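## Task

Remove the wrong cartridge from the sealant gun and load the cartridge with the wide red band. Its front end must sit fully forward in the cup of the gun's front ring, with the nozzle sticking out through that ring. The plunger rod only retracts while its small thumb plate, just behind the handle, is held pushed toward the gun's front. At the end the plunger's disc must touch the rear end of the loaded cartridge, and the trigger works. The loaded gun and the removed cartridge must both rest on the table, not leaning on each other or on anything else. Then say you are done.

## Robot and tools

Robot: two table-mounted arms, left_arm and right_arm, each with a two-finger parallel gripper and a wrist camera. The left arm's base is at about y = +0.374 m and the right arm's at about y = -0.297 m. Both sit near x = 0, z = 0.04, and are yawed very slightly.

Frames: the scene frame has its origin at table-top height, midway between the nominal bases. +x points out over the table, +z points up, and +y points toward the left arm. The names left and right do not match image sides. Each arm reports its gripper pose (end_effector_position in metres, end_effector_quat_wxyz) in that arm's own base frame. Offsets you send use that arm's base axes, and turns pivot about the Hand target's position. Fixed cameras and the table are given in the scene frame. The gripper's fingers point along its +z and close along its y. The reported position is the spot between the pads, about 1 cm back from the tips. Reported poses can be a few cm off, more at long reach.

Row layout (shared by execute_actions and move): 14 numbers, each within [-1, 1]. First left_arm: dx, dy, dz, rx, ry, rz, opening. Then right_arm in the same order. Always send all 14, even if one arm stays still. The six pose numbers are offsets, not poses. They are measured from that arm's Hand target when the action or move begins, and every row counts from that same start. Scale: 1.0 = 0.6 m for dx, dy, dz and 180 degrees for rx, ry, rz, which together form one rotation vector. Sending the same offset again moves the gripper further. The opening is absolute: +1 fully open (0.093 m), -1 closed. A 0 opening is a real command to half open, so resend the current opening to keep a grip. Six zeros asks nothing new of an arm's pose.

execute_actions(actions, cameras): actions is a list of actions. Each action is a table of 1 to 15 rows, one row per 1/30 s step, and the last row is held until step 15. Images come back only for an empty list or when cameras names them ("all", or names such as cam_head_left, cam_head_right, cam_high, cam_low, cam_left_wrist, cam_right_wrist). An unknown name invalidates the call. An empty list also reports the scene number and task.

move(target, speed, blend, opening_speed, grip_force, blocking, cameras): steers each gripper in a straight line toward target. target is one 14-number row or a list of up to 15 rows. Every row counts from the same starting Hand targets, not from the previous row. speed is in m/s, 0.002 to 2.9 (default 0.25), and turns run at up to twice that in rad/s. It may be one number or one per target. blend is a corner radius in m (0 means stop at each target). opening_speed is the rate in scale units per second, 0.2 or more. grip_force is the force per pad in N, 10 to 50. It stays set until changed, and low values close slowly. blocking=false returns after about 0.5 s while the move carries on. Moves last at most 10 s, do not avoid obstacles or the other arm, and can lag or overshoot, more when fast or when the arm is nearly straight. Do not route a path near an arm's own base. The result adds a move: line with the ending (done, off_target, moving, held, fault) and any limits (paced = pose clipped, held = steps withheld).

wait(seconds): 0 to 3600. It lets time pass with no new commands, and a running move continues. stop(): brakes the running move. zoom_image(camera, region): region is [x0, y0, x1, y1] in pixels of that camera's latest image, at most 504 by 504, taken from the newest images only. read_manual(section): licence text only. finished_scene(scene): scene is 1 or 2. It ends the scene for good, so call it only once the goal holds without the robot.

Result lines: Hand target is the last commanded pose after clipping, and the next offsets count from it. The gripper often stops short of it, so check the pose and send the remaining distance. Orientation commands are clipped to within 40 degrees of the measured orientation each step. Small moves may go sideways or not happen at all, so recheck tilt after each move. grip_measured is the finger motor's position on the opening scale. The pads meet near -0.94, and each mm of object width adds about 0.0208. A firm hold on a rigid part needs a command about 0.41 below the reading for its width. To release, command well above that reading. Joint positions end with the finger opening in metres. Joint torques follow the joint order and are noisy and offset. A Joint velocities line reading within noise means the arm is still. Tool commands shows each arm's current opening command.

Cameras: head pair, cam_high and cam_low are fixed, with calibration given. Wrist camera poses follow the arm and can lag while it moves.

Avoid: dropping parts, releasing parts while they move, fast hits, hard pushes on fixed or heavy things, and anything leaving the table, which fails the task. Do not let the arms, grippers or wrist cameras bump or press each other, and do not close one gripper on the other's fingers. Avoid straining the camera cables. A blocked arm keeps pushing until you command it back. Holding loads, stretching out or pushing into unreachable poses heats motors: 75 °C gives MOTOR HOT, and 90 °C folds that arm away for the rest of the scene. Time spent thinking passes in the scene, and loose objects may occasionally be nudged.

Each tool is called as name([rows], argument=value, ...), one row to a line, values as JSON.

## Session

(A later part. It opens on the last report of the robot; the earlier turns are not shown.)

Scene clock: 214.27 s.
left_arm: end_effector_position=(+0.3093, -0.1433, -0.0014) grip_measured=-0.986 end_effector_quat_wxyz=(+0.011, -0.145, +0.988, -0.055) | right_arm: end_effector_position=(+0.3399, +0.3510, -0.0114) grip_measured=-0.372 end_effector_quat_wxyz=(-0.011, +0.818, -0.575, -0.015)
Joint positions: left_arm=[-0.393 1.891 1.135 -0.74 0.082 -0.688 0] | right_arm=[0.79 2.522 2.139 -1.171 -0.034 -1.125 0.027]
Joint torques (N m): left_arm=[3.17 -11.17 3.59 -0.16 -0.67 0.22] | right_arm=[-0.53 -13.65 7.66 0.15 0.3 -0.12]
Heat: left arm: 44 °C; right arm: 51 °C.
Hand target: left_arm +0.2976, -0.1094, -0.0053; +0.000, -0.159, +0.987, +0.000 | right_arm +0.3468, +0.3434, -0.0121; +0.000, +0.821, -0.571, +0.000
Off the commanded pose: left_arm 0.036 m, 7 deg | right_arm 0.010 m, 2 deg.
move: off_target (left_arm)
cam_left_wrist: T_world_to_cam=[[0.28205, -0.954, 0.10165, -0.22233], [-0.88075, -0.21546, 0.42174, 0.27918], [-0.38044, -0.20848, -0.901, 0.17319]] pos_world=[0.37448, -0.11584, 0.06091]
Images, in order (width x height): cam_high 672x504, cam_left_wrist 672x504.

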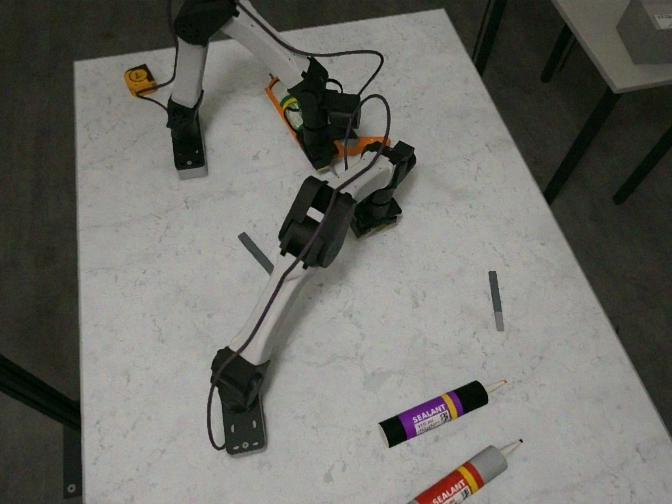

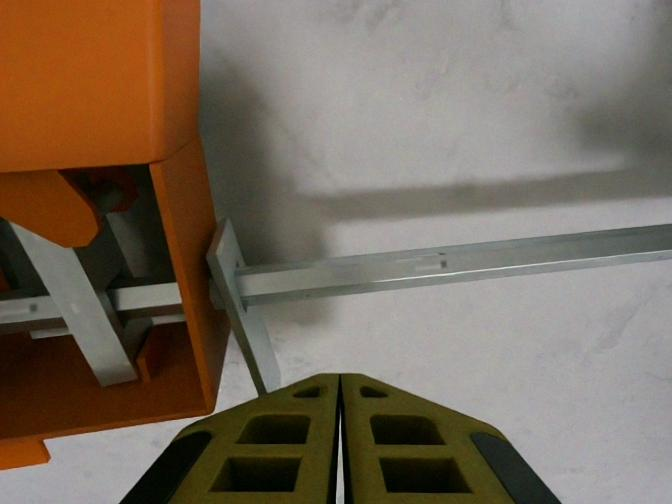

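move([
  [0.034, -0.1, 0.03, 0, 0, 0, -1, 0, 0, 0, 0, 0, 0, 0.2],
  [0.034, -0.11, 0.14, 0, 0, 0, -1, 0, 0, 0.12, 0, 0, 0, 0.2],
  [0.034, -0.09, 0.14, 0, 0, -0.02, -1, 0, 0, 0.12, 0, 0, -0.5, 0.2],
  [0.034, -0.09, 0.14, 0, 0, -0.5, -1, 0, 0, 0.12, 0, 0, -0.98, 0.2],
], speed=0.8, cameras=["cam_left_wrist", "cam_right_wrist","cam_high","cam_head_left"])

Scene clock: 266.23 s.
left_arm: end_effector_position=(+0.3178, -0.1629, +0.0695) grip_measured=-0.985 end_effector_quat_wxyz=(-0.014, +0.583, +0.812, +0.006) | right_arm: end_effector_position=(+0.3429, +0.3440, +0.0595) grip_measured=+0.198 end_effector_quat_wxyz=(-0.006, +0.539, +0.842, +0.002)
Joint positions: left_arm=[-0.481 1.942 1.512 -1.167 -0.016 0.764 0] | right_arm=[0.783 2.528 2.432 -1.474 -0.012 1.922 0.055]
Joint torques (N m): left_arm=[0.43 -13.94 6.24 0.23 0.29 0.19] | right_arm=[-0.01 -13.24 8.43 0.1 0.2 0.22]
Heat: left arm: 47 °C; right arm: 45 °C.
Hand target: left_arm +0.3180, -0.1634, +0.0788; +0.000, +0.585, +0.811, +0.000 | right_arm +0.3468, +0.3433, +0.0599; +0.000, +0.545, +0.839, +0.000
Off the commanded pose: left_arm 0.009 m, 2 deg | right_arm 0.004 m, 1 deg.
move: done
cam_left_wrist: T_world_to_cam=[[-0.94883, -0.31579, -0.00278, 0.25174], [-0.28218, 0.84381, 0.45646, 0.23249], [-0.1418, 0.43389, -0.88974, 0.26434]] pos_world=[0.34195, -0.23137, 0.12977]
cam_right_wrist: T_world_to_cam=[[-0.90871, -0.41656, 0.02677, 0.45273], [-0.3546, 0.8042, 0.477, -0.14941], [-0.22023, 0.42396, -0.8785, 0.06704]] pos_world=[0.37318, 0.28033, 0.11804]
Images, in order (width x height): cam_head_left 672x504, cam_high 672x504, cam_left_wrist 672x504, cam_right_wrist 672x504.

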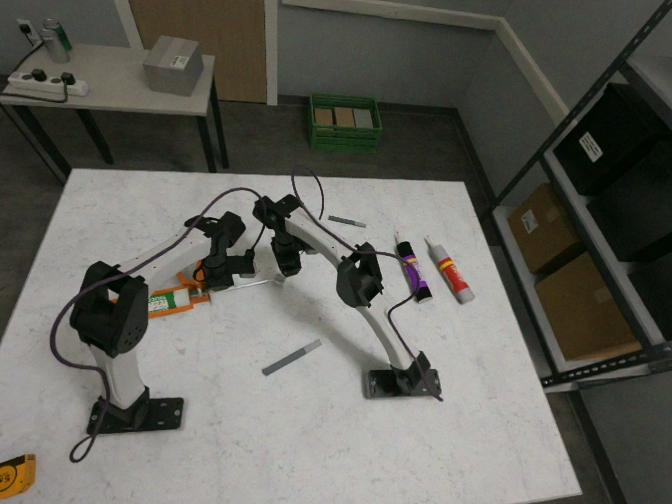

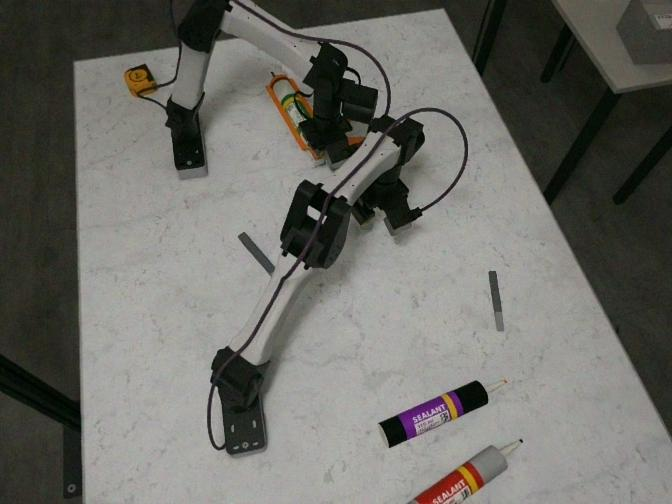

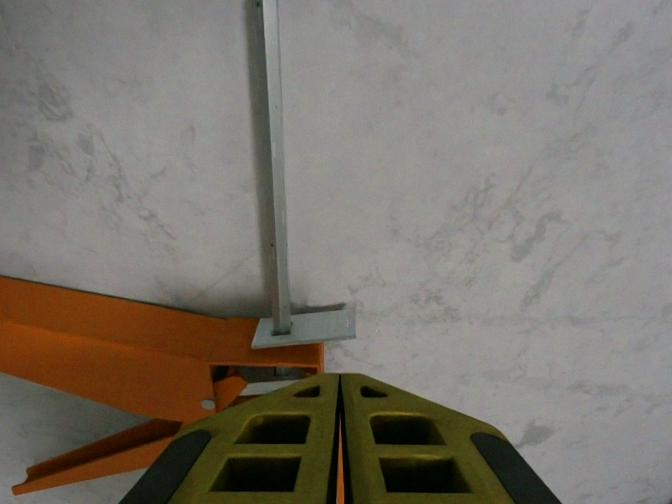

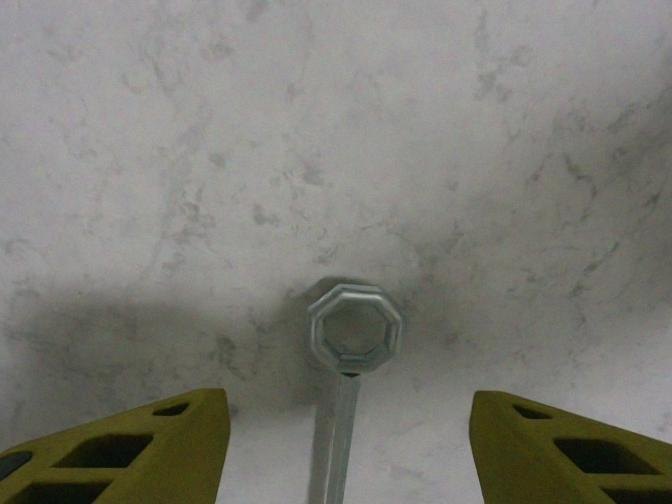

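move(target=[0, 0, -0.155, 0, 0, 0, -1, -0.029, 0.043, -0.083, 0, 0, 0, 0.2], cameras=["cam_left_wrist", "cam_right_wrist"])

Scene clock: 292.53 s.
left_arm: end_effector_position=(+0.3185, -0.1633, -0.0079) grip_measured=-0.985 end_effector_quat_wxyz=(+0.001, +0.584, +0.812, +0.008) | right_arm: end_effector_position=(+0.3295, +0.3685, +0.0199) grip_measured=+0.198 end_effector_quat_wxyz=(-0.005, +0.542, +0.840, +0.004)
Joint positions: left_arm=[-0.481 2.015 1.291 -0.842 -0.016 0.767 0] | right_arm=[0.837 2.56 2.334 -1.339 -0.012 1.984 0.055]
Joint torques (N m): left_arm=[0.44 -9.98 5.31 0.46 0.3 0.17] | right_arm=[0.57 -13.85 4.66 0.53 0.2 0.21]
Heat: left arm: 48 °C; right arm: 45 °C.
Hand target: left_arm +0.3180, -0.1634, -0.0142; +0.000, +0.585, +0.811, +0.000 | right_arm +0.3294, +0.3691, +0.0100; +0.000, +0.545, +0.839, +0.000
Off the commanded pose: left_arm 0.006 m, 1 deg | right_arm 0.010 m, 1 deg.
move: done
cam_left_wrist: T_world_to_cam=[[-0.9493, -0.31347, -0.02391, 0.25235], [-0.29198, 0.85089, 0.43672, 0.27249], [-0.11656, 0.42156, -0.89928, 0.18554]] pos_world=[0.34075, -0.23097, 0.05388]
cam_right_wrist: T_world_to_cam=[[-0.91195, -0.40968, 0.0225, 0.45048], [-0.34998, 0.80534, 0.47847, -0.15702], [-0.21414, 0.42847, -0.87781, 0.01509]] pos_world=[0.35909, 0.30454, 0.07824]

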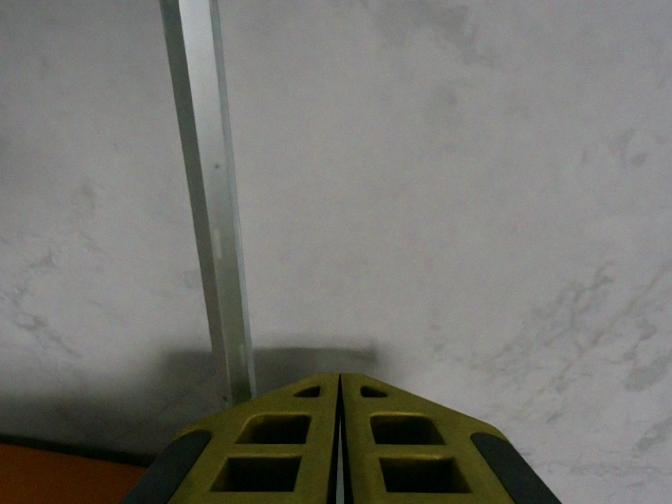

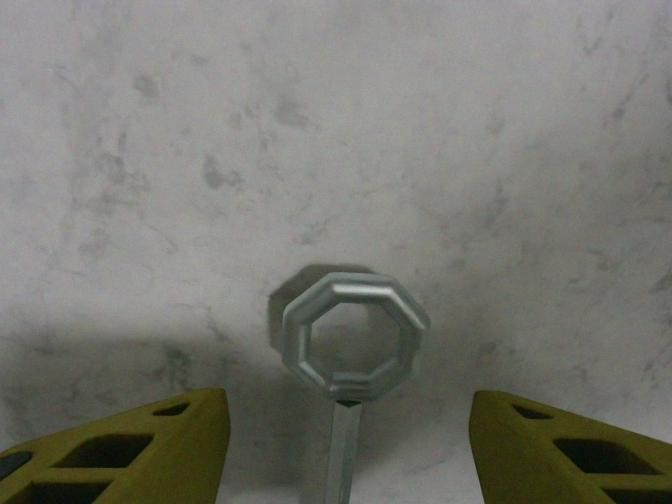

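move([
  [0, 0, 0, 0, 0, 0, -1, -0.01, 0.0135, -0.043, 0, 0, 0, 0.2],
  [0, 0, 0, 0, 0, 0, -1, -0.01, 0.0135, -0.043, 0, 0, 0, -0.8],
  [-0.035, 0.0937, 0, 0, 0, 0, -1, -0.01, 0.0135, -0.043, 0, 0, 0, -0.8],
], speed=0.1, cameras=["cam_left_wrist", "cam_right_wrist","cam_high"])

Scene clock: 312.50 s.
left_arm: end_effector_position=(+0.3033, -0.1295, -0.0197) grip_measured=-0.986 end_effector_quat_wxyz=(+0.022, +0.593, +0.805, -0.019) | right_arm: end_effector_position=(+0.3197, +0.3906, -0.0038) grip_measured=-0.393 end_effector_quat_wxyz=(-0.021, +0.545, +0.838, +0.023)
Joint positions: left_arm=[-0.379 1.924 1.101 -0.716 0.047 0.889 0] | right_arm=[0.869 2.579 2.275 -1.227 -0.047 2.022 0.026]
Joint torques (N m): left_arm=[2.61 -12.92 4.16 -0.11 -0.29 0.2] | right_arm=[-0.35 -13.71 4.75 0.26 0.5 0.01]
Heat: left arm: 46 °C; right arm: 49 °C.
Hand target: left_arm +0.2970, -0.1072, -0.0142; +0.000, +0.585, +0.811, +0.000 | right_arm +0.3234, +0.3773, -0.0157; +0.000, +0.545, +0.839, +0.000
Off the commanded pose: left_arm 0.024 m, 3 deg | right_arm 0.018 m, 4 deg.
move: off_target (left_arm, right_arm); target 2's new opening was sent with right_arm's hand 0.013 m and 1 deg from that target
cam_left_wrist: T_world_to_cam=[[-0.95591, -0.29362, -0.00484, 0.25324], [-0.27365, 0.88468, 0.37744, 0.24209], [-0.10654, 0.36213, -0.92602, 0.14764]] pos_world=[0.32405, -0.19328, 0.04657]
cam_right_wrist: T_world_to_cam=[[-0.91418, -0.40524, 0.00798, 0.45005], [-0.34277, 0.78346, 0.51835, -0.1604], [-0.21631, 0.47113, -0.85513, -0.03306]] pos_world=[0.34929, 0.32362, 0.05128]
Images, in order (width x height): cam_high 672x504, cam_left_wrist 672x504, cam_right_wrist 672x504.

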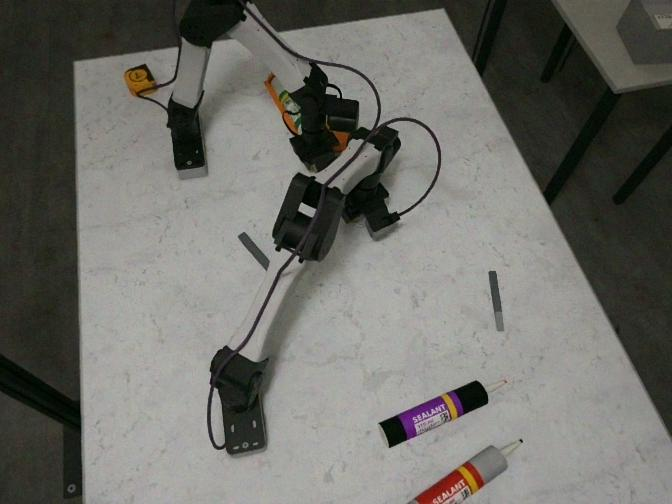

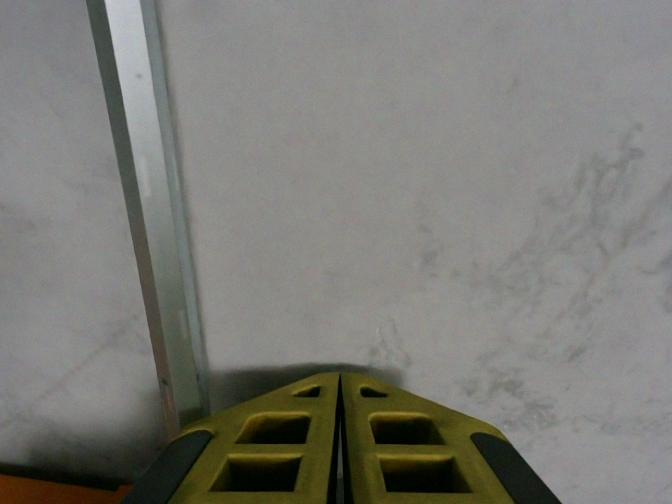

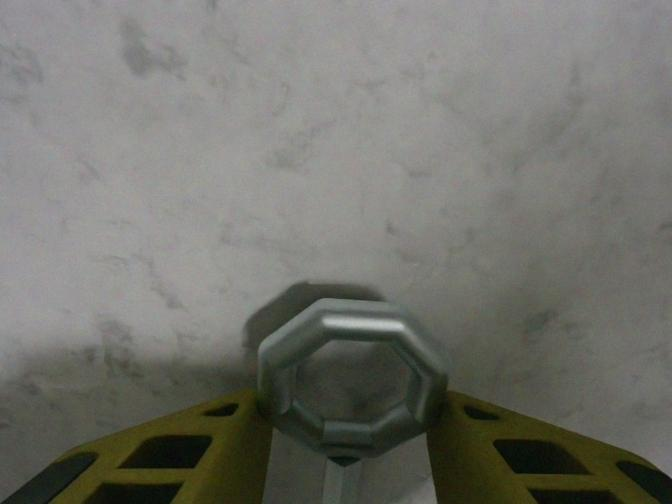

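move(target=[0, 0, 0, 0, 0, 0, -1, 0.044, -0.108, 0, 0, 0, 0, -1], speed=0.1, cameras=["cam_left_wrist", "cam_right_wrist","cam_high"])

zoom_image(camera="cam_high", region=[220, 60, 420, 260])

Scene clock: 319.67 s.
left_arm: end_effector_position=(+0.3092, -0.1387, -0.0177) grip_measured=-0.986 end_effector_quat_wxyz=(+0.045, +0.592, +0.804, -0.034) | right_arm: end_effector_position=(+0.3304, +0.3786, -0.0117) grip_measured=-0.392 end_effector_quat_wxyz=(-0.068, +0.530, +0.842, +0.071)
Joint positions: left_arm=[-0.377 1.92 1.101 -0.681 0.09 0.89 0] | right_arm=[0.799 2.477 2.039 -1.022 -0.164 1.931 0.026]
Joint torques (N m): left_arm=[2.35 -12.7 4.34 -0.39 -0.67 0.21] | right_arm=[-4.74 -16.83 2.95 -0.56 1.42 -0.41]
Heat: left arm: 48 °C; right arm: 48 °C.
Hand target: left_arm +0.2971, -0.1072, -0.0142; +0.000, +0.585, +0.811, +0.000 | right_arm +0.3498, +0.3124, -0.0157; +0.000, +0.545, +0.839, +0.000
Off the commanded pose: left_arm 0.034 m, 7 deg | right_arm 0.069 m, 11 deg.
move: off_target (right_arm)
cam_left_wrist: T_world_to_cam=[[-0.95606, -0.29305, -0.00818, 0.25616], [-0.27977, 0.90368, 0.32419, 0.25466], [-0.08761, 0.31223, -0.94596, 0.14031]] pos_world=[0.32845, -0.19887, 0.05227]
cam_right_wrist: T_world_to_cam=[[-0.90216, -0.43075, -0.02346, 0.46036], [-0.34904, 0.69691, 0.62649, -0.10725], [-0.25351, 0.57339, -0.77907, -0.05744]] pos_world=[0.36332, 0.30597, 0.03324]
Images, in order (width x height): cam_high 672x504, cam_left_wrist 672x504, cam_right_wrist 672x504.

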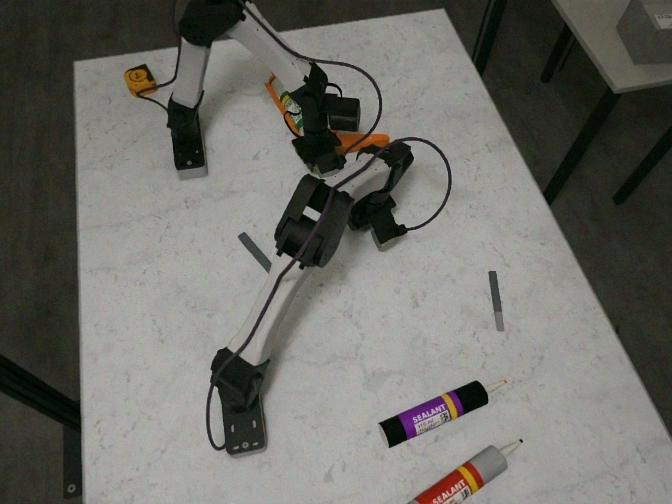

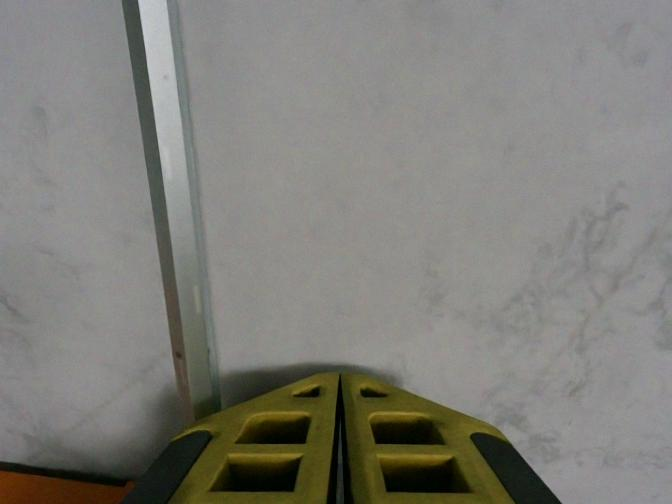

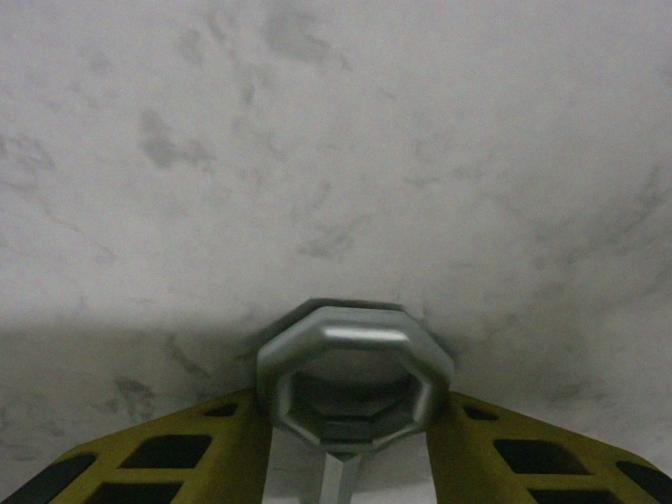

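Scaled by 2.520 from the camera's image (finer frame: 960x720).

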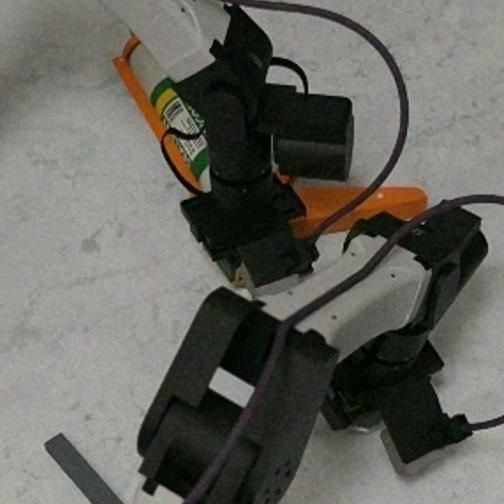

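move([
  [0, 0, 0, 0, 0, 0, -1, -0.03, 0.103, 0, 0, 0, 0, -1],
  [0.032,-0.065, 0, 0, 0, 0, -1, -0.03, 0.103, 0, 0, 0, 0, -1],
  [0.04, -0.085, 0.13, 0, 0, 0, -1, -0.03, 0.103, 0, 0, 0, 0, -1],
], speed=0.3, cameras=["cam_left_wrist", "cam_right_wrist","cam_high"])

zoom_image(camera="cam_left_wrist", region=[150, 250, 450, 450])

Scene clock: 339.10 s.
left_arm: end_effector_position=(+0.3160, -0.1536, +0.0535) grip_measured=-0.986 end_effector_quat_wxyz=(-0.014, +0.582, +0.813, -0.008) | right_arm: end_effector_position=(+0.3281, +0.3869, -0.0097) grip_measured=-0.392 end_effector_quat_wxyz=(-0.023, +0.540, +0.841, +0.027)
Joint positions: left_arm=[-0.447 1.937 1.44 -1.103 0.011 0.795 0] | right_arm=[0.85 2.587 2.266 -1.203 -0.053 1.993 0.026]
Joint torques (N m): left_arm=[-1.14 -12.18 8.7 0.15 0.04 0.05] | right_arm=[-0.17 -13.18 7.66 -0.1 0.56 0.15]
Heat: left arm: 47 °C; right arm: 51 °C.
Hand target: left_arm +0.3210, -0.1581, +0.0637; +0.000, +0.585, +0.811, +0.000 | right_arm +0.3318, +0.3742, -0.0156; +0.000, +0.545, +0.839, +0.000
Off the commanded pose: left_arm 0.012 m, 2 deg | right_arm 0.015 m, 4 deg.
move: off_target (left_arm, right_arm)
cam_left_wrist: T_world_to_cam=[[-0.94747, -0.31924, 0.01979, 0.25073], [-0.27832, 0.85338, 0.44078, 0.23256], [-0.1576, 0.41211, -0.8974, 0.24786]] pos_world=[0.34135, -0.22057, 0.11496]
cam_right_wrist: T_world_to_cam=[[-0.90987, -0.4149, 0.0023, 0.45858], [-0.35186, 0.77455, 0.52561, -0.14519], [-0.21985, 0.47743, -0.85072, -0.03582]] pos_world=[0.35828, 0.31983, 0.04479]
Images, in order (width x height): cam_high 672x504, cam_left_wrist 672x504, cam_right_wrist 672x504.

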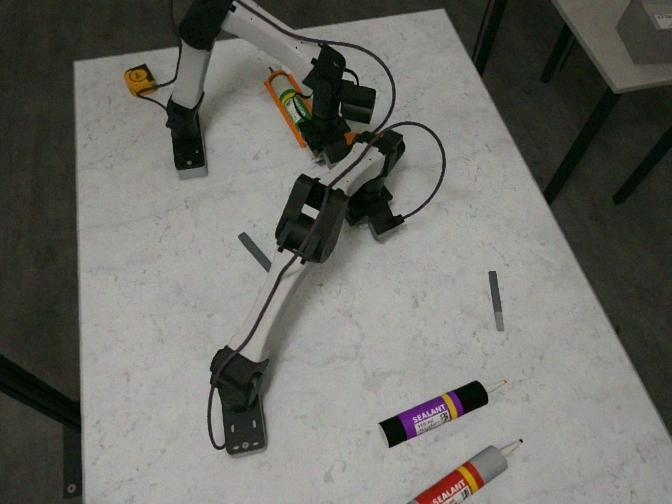

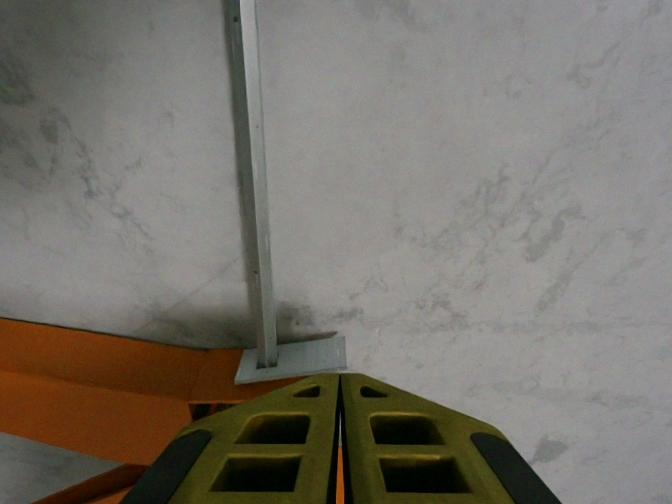

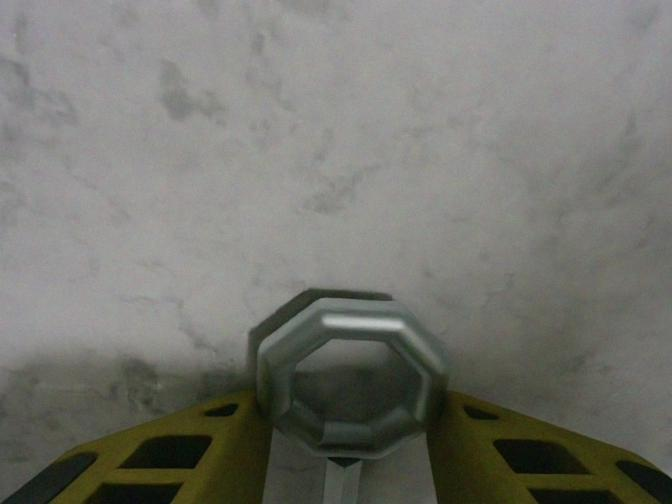

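Scaled by 1.680 from the camera's image (finer frame: 960x720).

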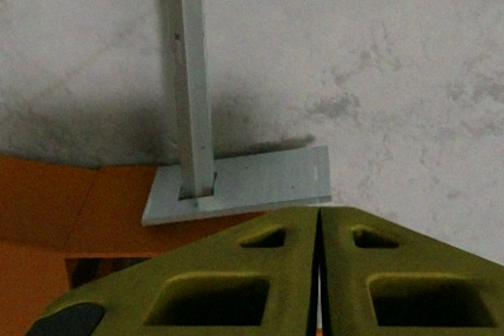

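move(target=[-0.012, 0.08, 0.0, 0, 0, 0.5, -0.1, 0, 0, 0, 0, 0, 0, -1], speed=0.8, cameras=["cam_left_wrist"])

zoom_image(camera="cam_left_wrist", region=[130, 220, 530, 504])

Scene clock: 370.80 s.
left_arm: end_effector_position=(+0.3119, -0.1112, +0.0565) grip_measured=-0.102 end_effector_quat_wxyz=(-0.018, -0.155, +0.988, +0.001) | right_arm: end_effector_position=(+0.3281, +0.3869, -0.0097) grip_measured=-0.392 end_effector_quat_wxyz=(-0.023, +0.540, +0.841, +0.027)
Joint positions: left_arm=[-0.334 1.863 1.352 -1.092 0.016 -0.646 0.04] | right_arm=[0.85 2.587 2.266 -1.203 -0.053 1.993 0.026]
Joint torques (N m): left_arm=[-0.38 -13.16 5.45 0.36 -0.06 -0.05] | right_arm=[-0.16 -13.18 7.66 -0.1 0.56 0.15]
Heat: left arm: 47 °C; right arm: 53 °C.
Hand target: left_arm +0.3139, -0.1102, +0.0638; +0.000, -0.159, +0.987, +0.000 | right_arm +0.3318, +0.3742, -0.0156; +0.000, +0.545, +0.839, +0.000
Off the commanded pose: left_arm 0.008 m, 2 deg | right_arm 0.015 m, 4 deg.
move: done
cam_left_wrist: T_world_to_cam=[[0.30304, -0.95284, -0.01602, -0.19824], [-0.84318, -0.27592, 0.46142, 0.2433], [-0.44408, -0.12632, -0.88704, 0.26134]] pos_world=[0.38128, -0.08875, 0.11638]

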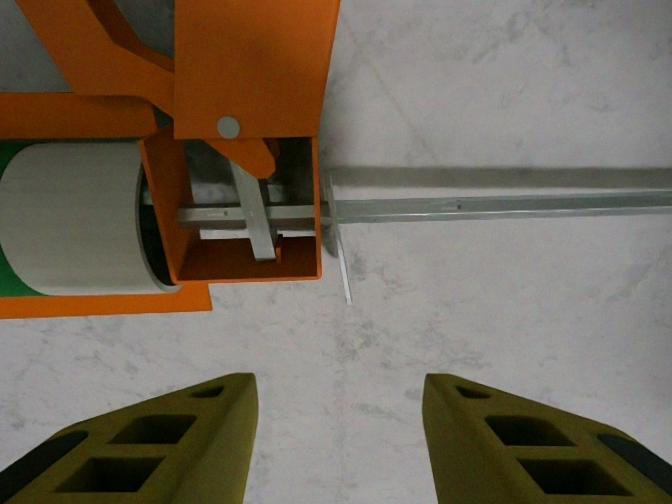

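Scaled by 1.260 from the camera's image (finer frame: 960x720).

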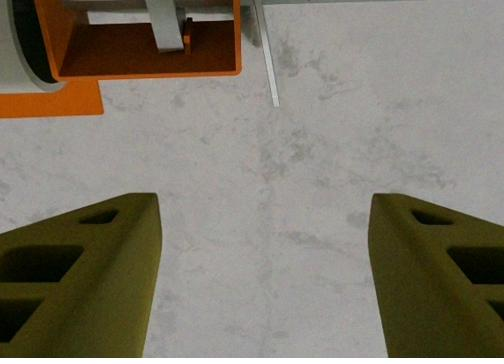

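move(target=[0.0245, 0.0165, -0.045, 0, 0, 0, -0.62, 0, 0, 0, 0, 0, 0, -1], speed=0.3, cameras=["cam_left_wrist"])

zoom_image(camera="cam_left_wrist", region=[130, 220, 530, 504])

Scene clock: 390.07 s.
left_arm: end_effector_position=(+0.3274, -0.1048, +0.0427) grip_measured=-0.618 end_effector_quat_wxyz=(+0.000, -0.161, +0.987, -0.008) | right_arm: end_effector_position=(+0.3281, +0.3869, -0.0097) grip_measured=-0.392 end_effector_quat_wxyz=(-0.023, +0.540, +0.841, +0.027)
Joint positions: left_arm=[-0.302 1.889 1.329 -1.004 0.015 -0.626 0.016] | right_arm=[0.85 2.587 2.266 -1.203 -0.053 1.993 0.026]
Joint torques (N m): left_arm=[0.47 -9.29 5.61 0.46 -0.05 0.16] | right_arm=[-0.17 -13.16 7.66 -0.1 0.56 0.15]
Heat: left arm: 51 °C; right arm: 54 °C.
Hand target: left_arm +0.3285, -0.1002, +0.0368; +0.000, -0.160, +0.987, +0.000 | right_arm +0.3318, +0.3742, -0.0156; +0.000, +0.545, +0.839, +0.000
Off the commanded pose: left_arm 0.007 m, 1 deg | right_arm 0.015 m, 4 deg.
move: done
cam_left_wrist: T_world_to_cam=[[0.31438, -0.94927, 0.00742, -0.20135], [-0.8571, -0.28047, 0.43211, 0.26992], [-0.40811, -0.1422, -0.90179, 0.24385]] pos_world=[0.39417, -0.08075, 0.10476]

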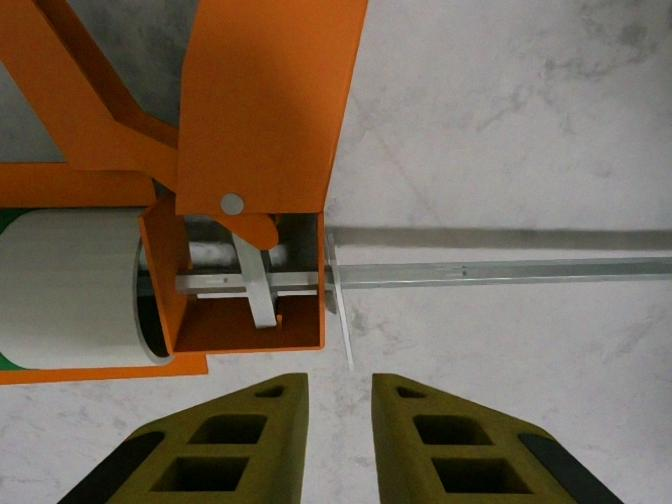

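Scaled by 1.260 from the camera's image (finer frame: 960x720).

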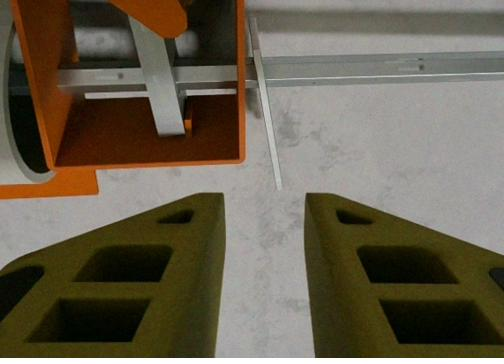

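move(target=[0.0055, 0.006, -0.045, 0, 0, 0, -0.62, 0, 0, 0, 0, 0, 0, -1], speed=0.3, cameras=["cam_left_wrist"])

zoom_image(camera="cam_left_wrist", region=[130, 220, 530, 504])

Scene clock: 403.10 s.
left_arm: end_effector_position=(+0.3304, -0.1017, +0.0146) grip_measured=-0.619 end_effector_quat_wxyz=(-0.001, -0.160, +0.987, -0.008) | right_arm: end_effector_position=(+0.3281, +0.3869, -0.0097) grip_measured=-0.392 end_effector_quat_wxyz=(-0.023, +0.540, +0.841, +0.027)
Joint positions: left_arm=[-0.291 1.937 1.276 -0.906 0.015 -0.613 0.016] | right_arm=[0.85 2.587 2.266 -1.203 -0.053 1.993 0.026]
Joint torques (N m): left_arm=[0.61 -9.63 5.56 0.45 -0.06 0.17] | right_arm=[-0.17 -13.18 7.66 -0.1 0.55 0.15]
Heat: left arm: 49 °C; right arm: 54 °C.
Hand target: left_arm +0.3319, -0.0966, +0.0098; +0.000, -0.159, +0.987, +0.000 | right_arm +0.3318, +0.3742, -0.0156; +0.000, +0.545, +0.839, +0.000
Off the commanded pose: left_arm 0.007 m, 1 deg | right_arm 0.015 m, 4 deg.
move: done
cam_left_wrist: T_world_to_cam=[[0.31257, -0.94988, 0.00551, -0.19858], [-0.85632, -0.27927, 0.43442, 0.28527], [-0.41111, -0.1405, -0.90069, 0.22138]] pos_world=[0.39737, -0.07785, 0.07656]

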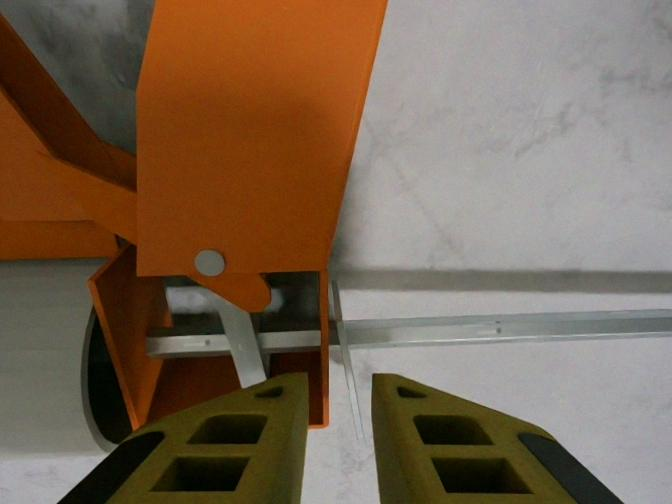

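Scaled by 1.260 from the camera's image (finer frame: 960x720).

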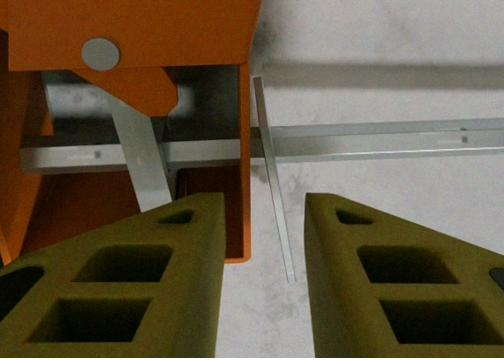

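move([
  [0.0135, 0.0045, 0, 0, 0, 0, -0.62, 0, 0, 0, 0, 0, 0, -1],
  [0.0135, 0.0045, -0.015, 0, 0, 0, -0.62, 0, 0, 0, 0, 0, 0, -1],
], speed=0.1, cameras=["cam_left_wrist"])

zoom_image(camera="cam_left_wrist", region=[130, 220, 530, 504])

Scene clock: 413.43 s.
left_arm: end_effector_position=(+0.3313, -0.0968, +0.0047) grip_measured=-0.619 end_effector_quat_wxyz=(-0.010, -0.160, +0.987, -0.004) | right_arm: end_effector_position=(+0.3282, +0.3867, -0.0103) grip_measured=-0.392 end_effector_quat_wxyz=(-0.022, +0.540, +0.841, +0.027)
Joint positions: left_arm=[-0.277 1.967 1.276 -0.895 0.015 -0.599 0.016] | right_arm=[0.85 2.588 2.266 -1.203 -0.052 1.993 0.026]
Joint torques (N m): left_arm=[0.53 -9.1 6.98 0.53 -0.06 0.16] | right_arm=[-0.16 -13.29 7.62 -0.09 0.54 0.15]
Heat: left arm: 48 °C; right arm: 54 °C.
Hand target: left_arm +0.3399, -0.0940, +0.0008; +0.000, -0.159, +0.987, +0.000 | right_arm +0.3318, +0.3742, -0.0157; +0.000, +0.545, +0.839, +0.000
Off the commanded pose: left_arm 0.010 m, 1 deg | right_arm 0.014 m, 4 deg.
move: done
cam_left_wrist: T_world_to_cam=[[0.31301, -0.94973, -0.00558, -0.19421], [-0.84786, -0.28207, 0.44897, 0.28855], [-0.42798, -0.1358, -0.89353, 0.21948]] pos_world=[0.39937, -0.07325, 0.06547]

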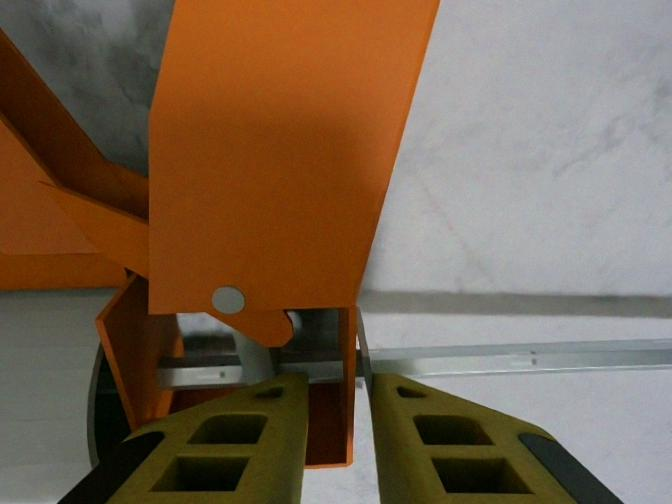

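Scaled by 1.260 from the camera's image (finer frame: 960x720).

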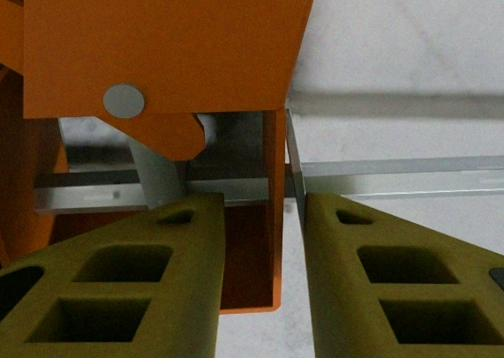

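move([
  [0, 0, 0, 0, 0, 0, -1, 0, 0, 0, 0, 0, 0, -1],
  [0, 0, 0, 0, 0, 0, -1, 0.04, -0.1, 0, 0, 0, 0, -1],
], speed=0.1, cameras=["cam_left_wrist","cam_right_wrist"])

Scene clock: 422.03 s.
left_arm: end_effector_position=(+0.3404, -0.1117, +0.0043) grip_measured=-0.983 end_effector_quat_wxyz=(+0.001, -0.156, +0.987, -0.039) | right_arm: end_effector_position=(+0.3396, +0.3689, -0.0119) grip_measured=-0.392 end_effector_quat_wxyz=(-0.055, +0.530, +0.844, +0.057)
Joint positions: left_arm=[-0.284 1.97 1.276 -0.841 0.07 -0.599 0] | right_arm=[0.782 2.499 2.086 -1.07 -0.133 1.909 0.026]
Joint torques (N m): left_arm=[1.17 -9.63 7.04 0.08 -0.56 0.18] | right_arm=[-4.03 -16.54 3.1 -0.32 1.22 -0.26]
Heat: left arm: 47 °C; right arm: 53 °C.
Hand target: left_arm +0.3399, -0.0940, +0.0007; +0.000, -0.160, +0.987, +0.000 | right_arm +0.3558, +0.3142, -0.0157; +0.000, +0.545, +0.839, +0.000
Off the commanded pose: left_arm 0.018 m, 4 deg | right_arm 0.057 m, 9 deg.
move: off_target (right_arm)
cam_left_wrist: T_world_to_cam=[[0.30412, -0.95014, 0.06894, -0.20852], [-0.86537, -0.24528, 0.437, 0.30233], [-0.3983, -0.19256, -0.89682, 0.20469]] pos_world=[0.40657, -0.08455, 0.06583]
cam_right_wrist: T_world_to_cam=[[-0.90098, -0.43358, -0.01537, 0.46524], [-0.35621, 0.71906, 0.59671, -0.1032], [-0.24767, 0.5431, -0.80231, -0.04068]] pos_world=[0.37234, 0.29802, 0.03609]

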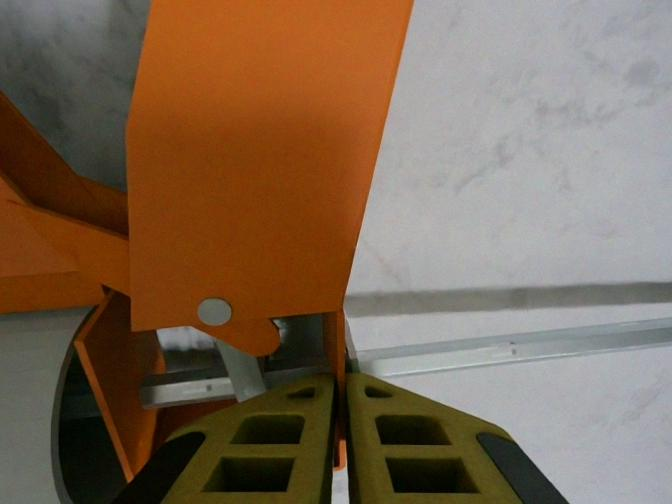

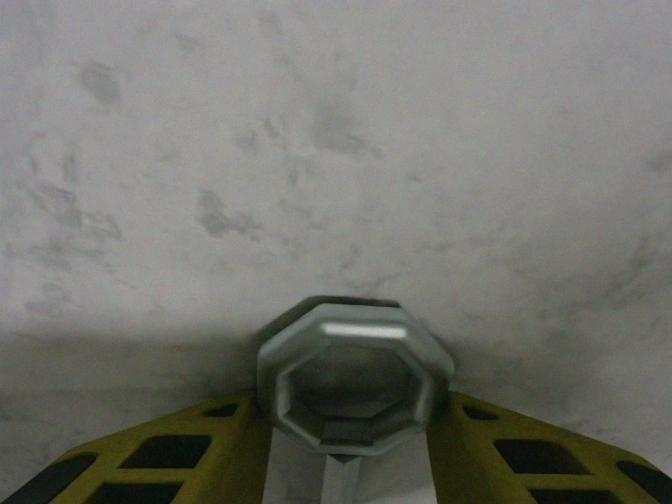

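move(target=[-0.02, 0.06, 0, 0, 0, 0, -1, 0.045, -0.11, 0, 0, 0, 0, -1], speed=0.1, cameras=["cam_left_wrist","cam_right_wrist"])

Scene clock: 433.97 s.
left_arm: end_effector_position=(+0.3488, -0.1256, +0.0049) grip_measured=-0.983 end_effector_quat_wxyz=(+0.020, -0.135, +0.985, -0.109) | right_arm: end_effector_position=(+0.3538, +0.3487, -0.0032) grip_measured=-0.392 end_effector_quat_wxyz=(-0.105, +0.511, +0.846, +0.110)
Joint positions: left_arm=[-0.262 1.945 1.224 -0.728 0.186 -0.546 0] | right_arm=[0.687 2.409 1.931 -0.951 -0.272 1.793 0.026]
Joint torques (N m): left_arm=[6.49 -13.3 3.58 -0.68 -1.51 0.55] | right_arm=[-7.49 -16.35 2.71 -0.81 2.24 -0.59]
Heat: left arm: 47 °C; right arm: 54 °C.
Hand target: left_arm +0.3279, -0.0580, +0.0008; +0.000, -0.159, +0.987, +0.000 | right_arm +0.3828, +0.2482, -0.0156; +0.000, +0.545, +0.839, +0.000
Off the commanded pose: left_arm 0.071 m, 13 deg | right_arm 0.105 m, 18 deg.
move: off_target (left_arm, right_arm)
cam_left_wrist: T_world_to_cam=[[0.25934, -0.94249, 0.21087, -0.20845], [-0.8983, -0.15521, 0.41105, 0.32891], [-0.35468, -0.29602, -0.88689, 0.17757]] pos_world=[0.4125, -0.09284, 0.06624]
cam_right_wrist: T_world_to_cam=[[-0.88704, -0.45831, -0.05577, 0.47291], [-0.36097, 0.61314, 0.70268, -0.04981], [-0.28784, 0.64343, -0.70932, -0.03976]] pos_world=[0.39007, 0.27286, 0.03318]

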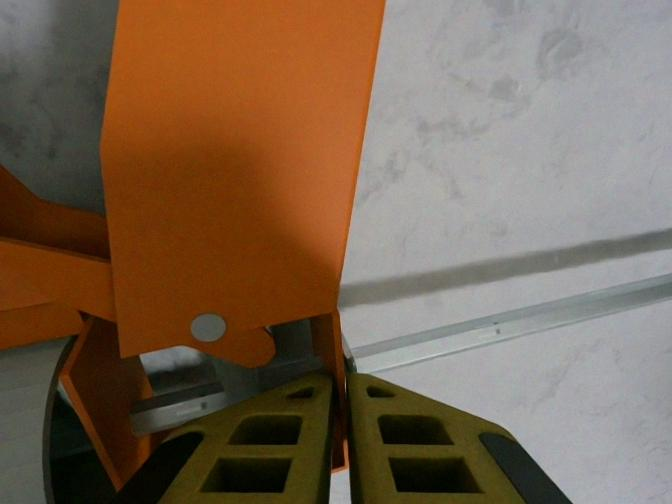

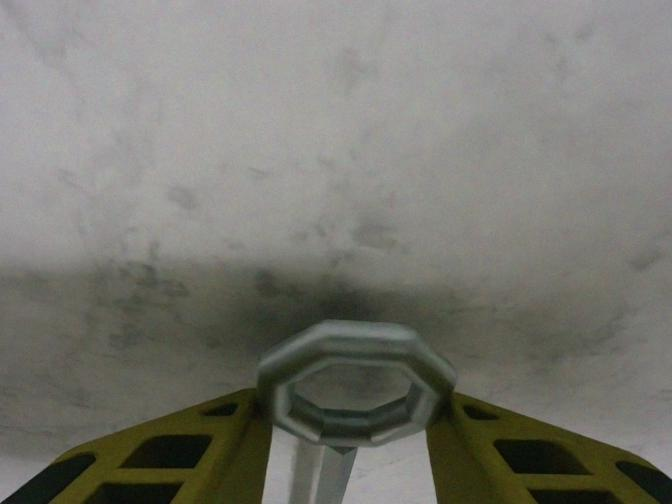

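zoom_image(camera="cam_left_wrist", region=[30, 280, 430, 500])

move(target=[0.02, -0.1, 0, 0, 0, 0, -1, -0.04, 0.14, 0, 0, 0, 0, -1], speed=0.2, cameras=["cam_left_wrist","cam_right_wrist","cam_head_right"])

zoom_image(camera="cam_left_wrist", region=[30, 280, 430, 500])

Scaled by 1.260 from the camera's image (finer frame: 960x720).

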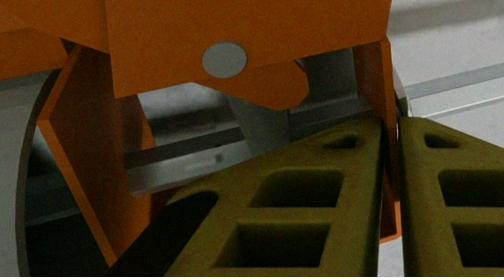

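Scene clock: 452.93 s.
left_arm: end_effector_position=(+0.3497, -0.1303, +0.0057) grip_measured=-0.983 end_effector_quat_wxyz=(+0.019, -0.159, +0.986, -0.040) | right_arm: end_effector_position=(+0.3515, +0.3525, -0.0068) grip_measured=-0.391 end_effector_quat_wxyz=(-0.032, +0.531, +0.846, +0.039)
Joint positions: left_arm=[-0.333 1.991 1.311 -0.82 0.053 -0.654 0] | right_arm=[0.759 2.512 2.136 -1.135 -0.081 1.883 0.026]
Joint torques (N m): left_arm=[-0.23 -9.68 7.21 -0.19 -0.4 0.09] | right_arm=[-0.75 -12.46 7.31 -0.1 0.8 0.26]
Heat: left arm: 50 °C; right arm: 56 °C.
Hand target: left_arm +0.3399, -0.1180, +0.0008; +0.000, -0.159, +0.987, +0.000 | right_arm +0.3588, +0.3322, -0.0157; +0.000, +0.545, +0.839, +0.000
Off the commanded pose: left_arm 0.016 m, 5 deg | right_arm 0.023 m, 6 deg.
move: off_target (left_arm, right_arm)
cam_left_wrist: T_world_to_cam=[[0.30816, -0.94834, 0.07549, -0.23031], [-0.87826, -0.25309, 0.40571, 0.309], [-0.36564, -0.19132, -0.91088, 0.19476]] pos_world=[0.41357, -0.10295, 0.06942]
cam_right_wrist: T_world_to_cam=[[-0.90118, -0.43337, -0.00811, 0.46894], [-0.36632, 0.7515, 0.54869, -0.09843], [-0.23169, 0.49744, -0.83599, -0.01458]] pos_world=[0.38316, 0.28444, 0.04562]
Images, in order (width x height): cam_head_right 672x504, cam_left_wrist 672x504, cam_right_wrist 672x504.

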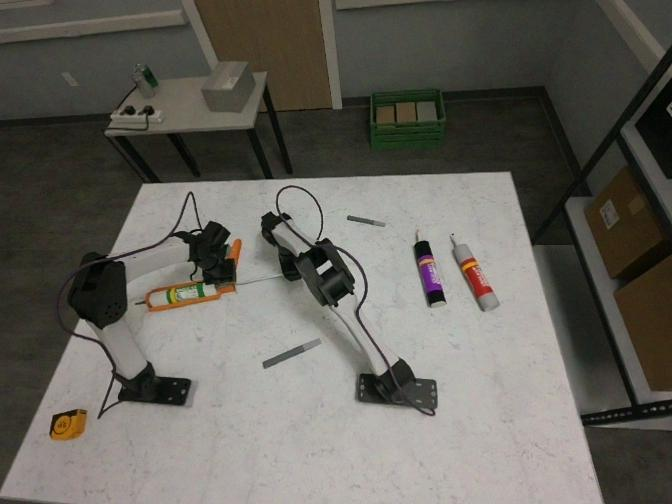

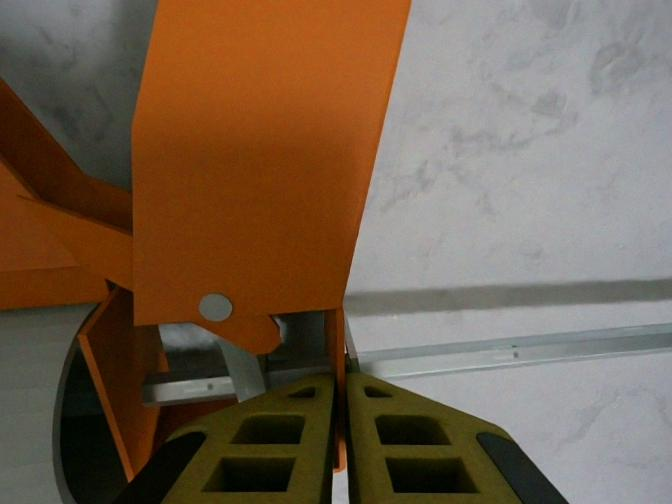

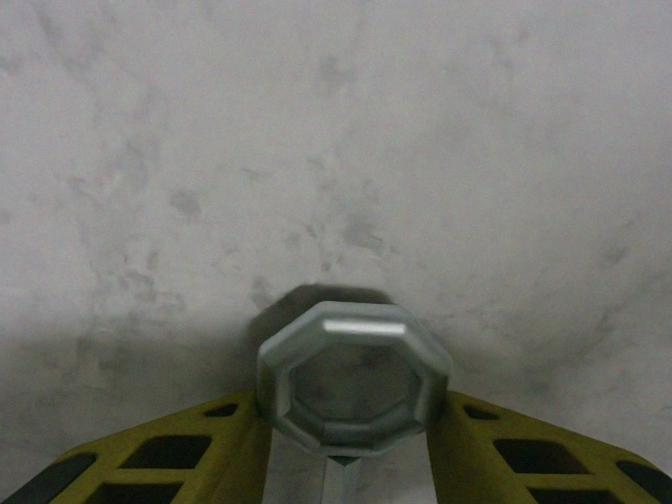

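Scaled by 1.260 from the camera's image (finer frame: 960x720).

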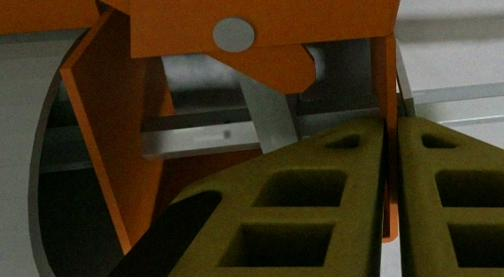

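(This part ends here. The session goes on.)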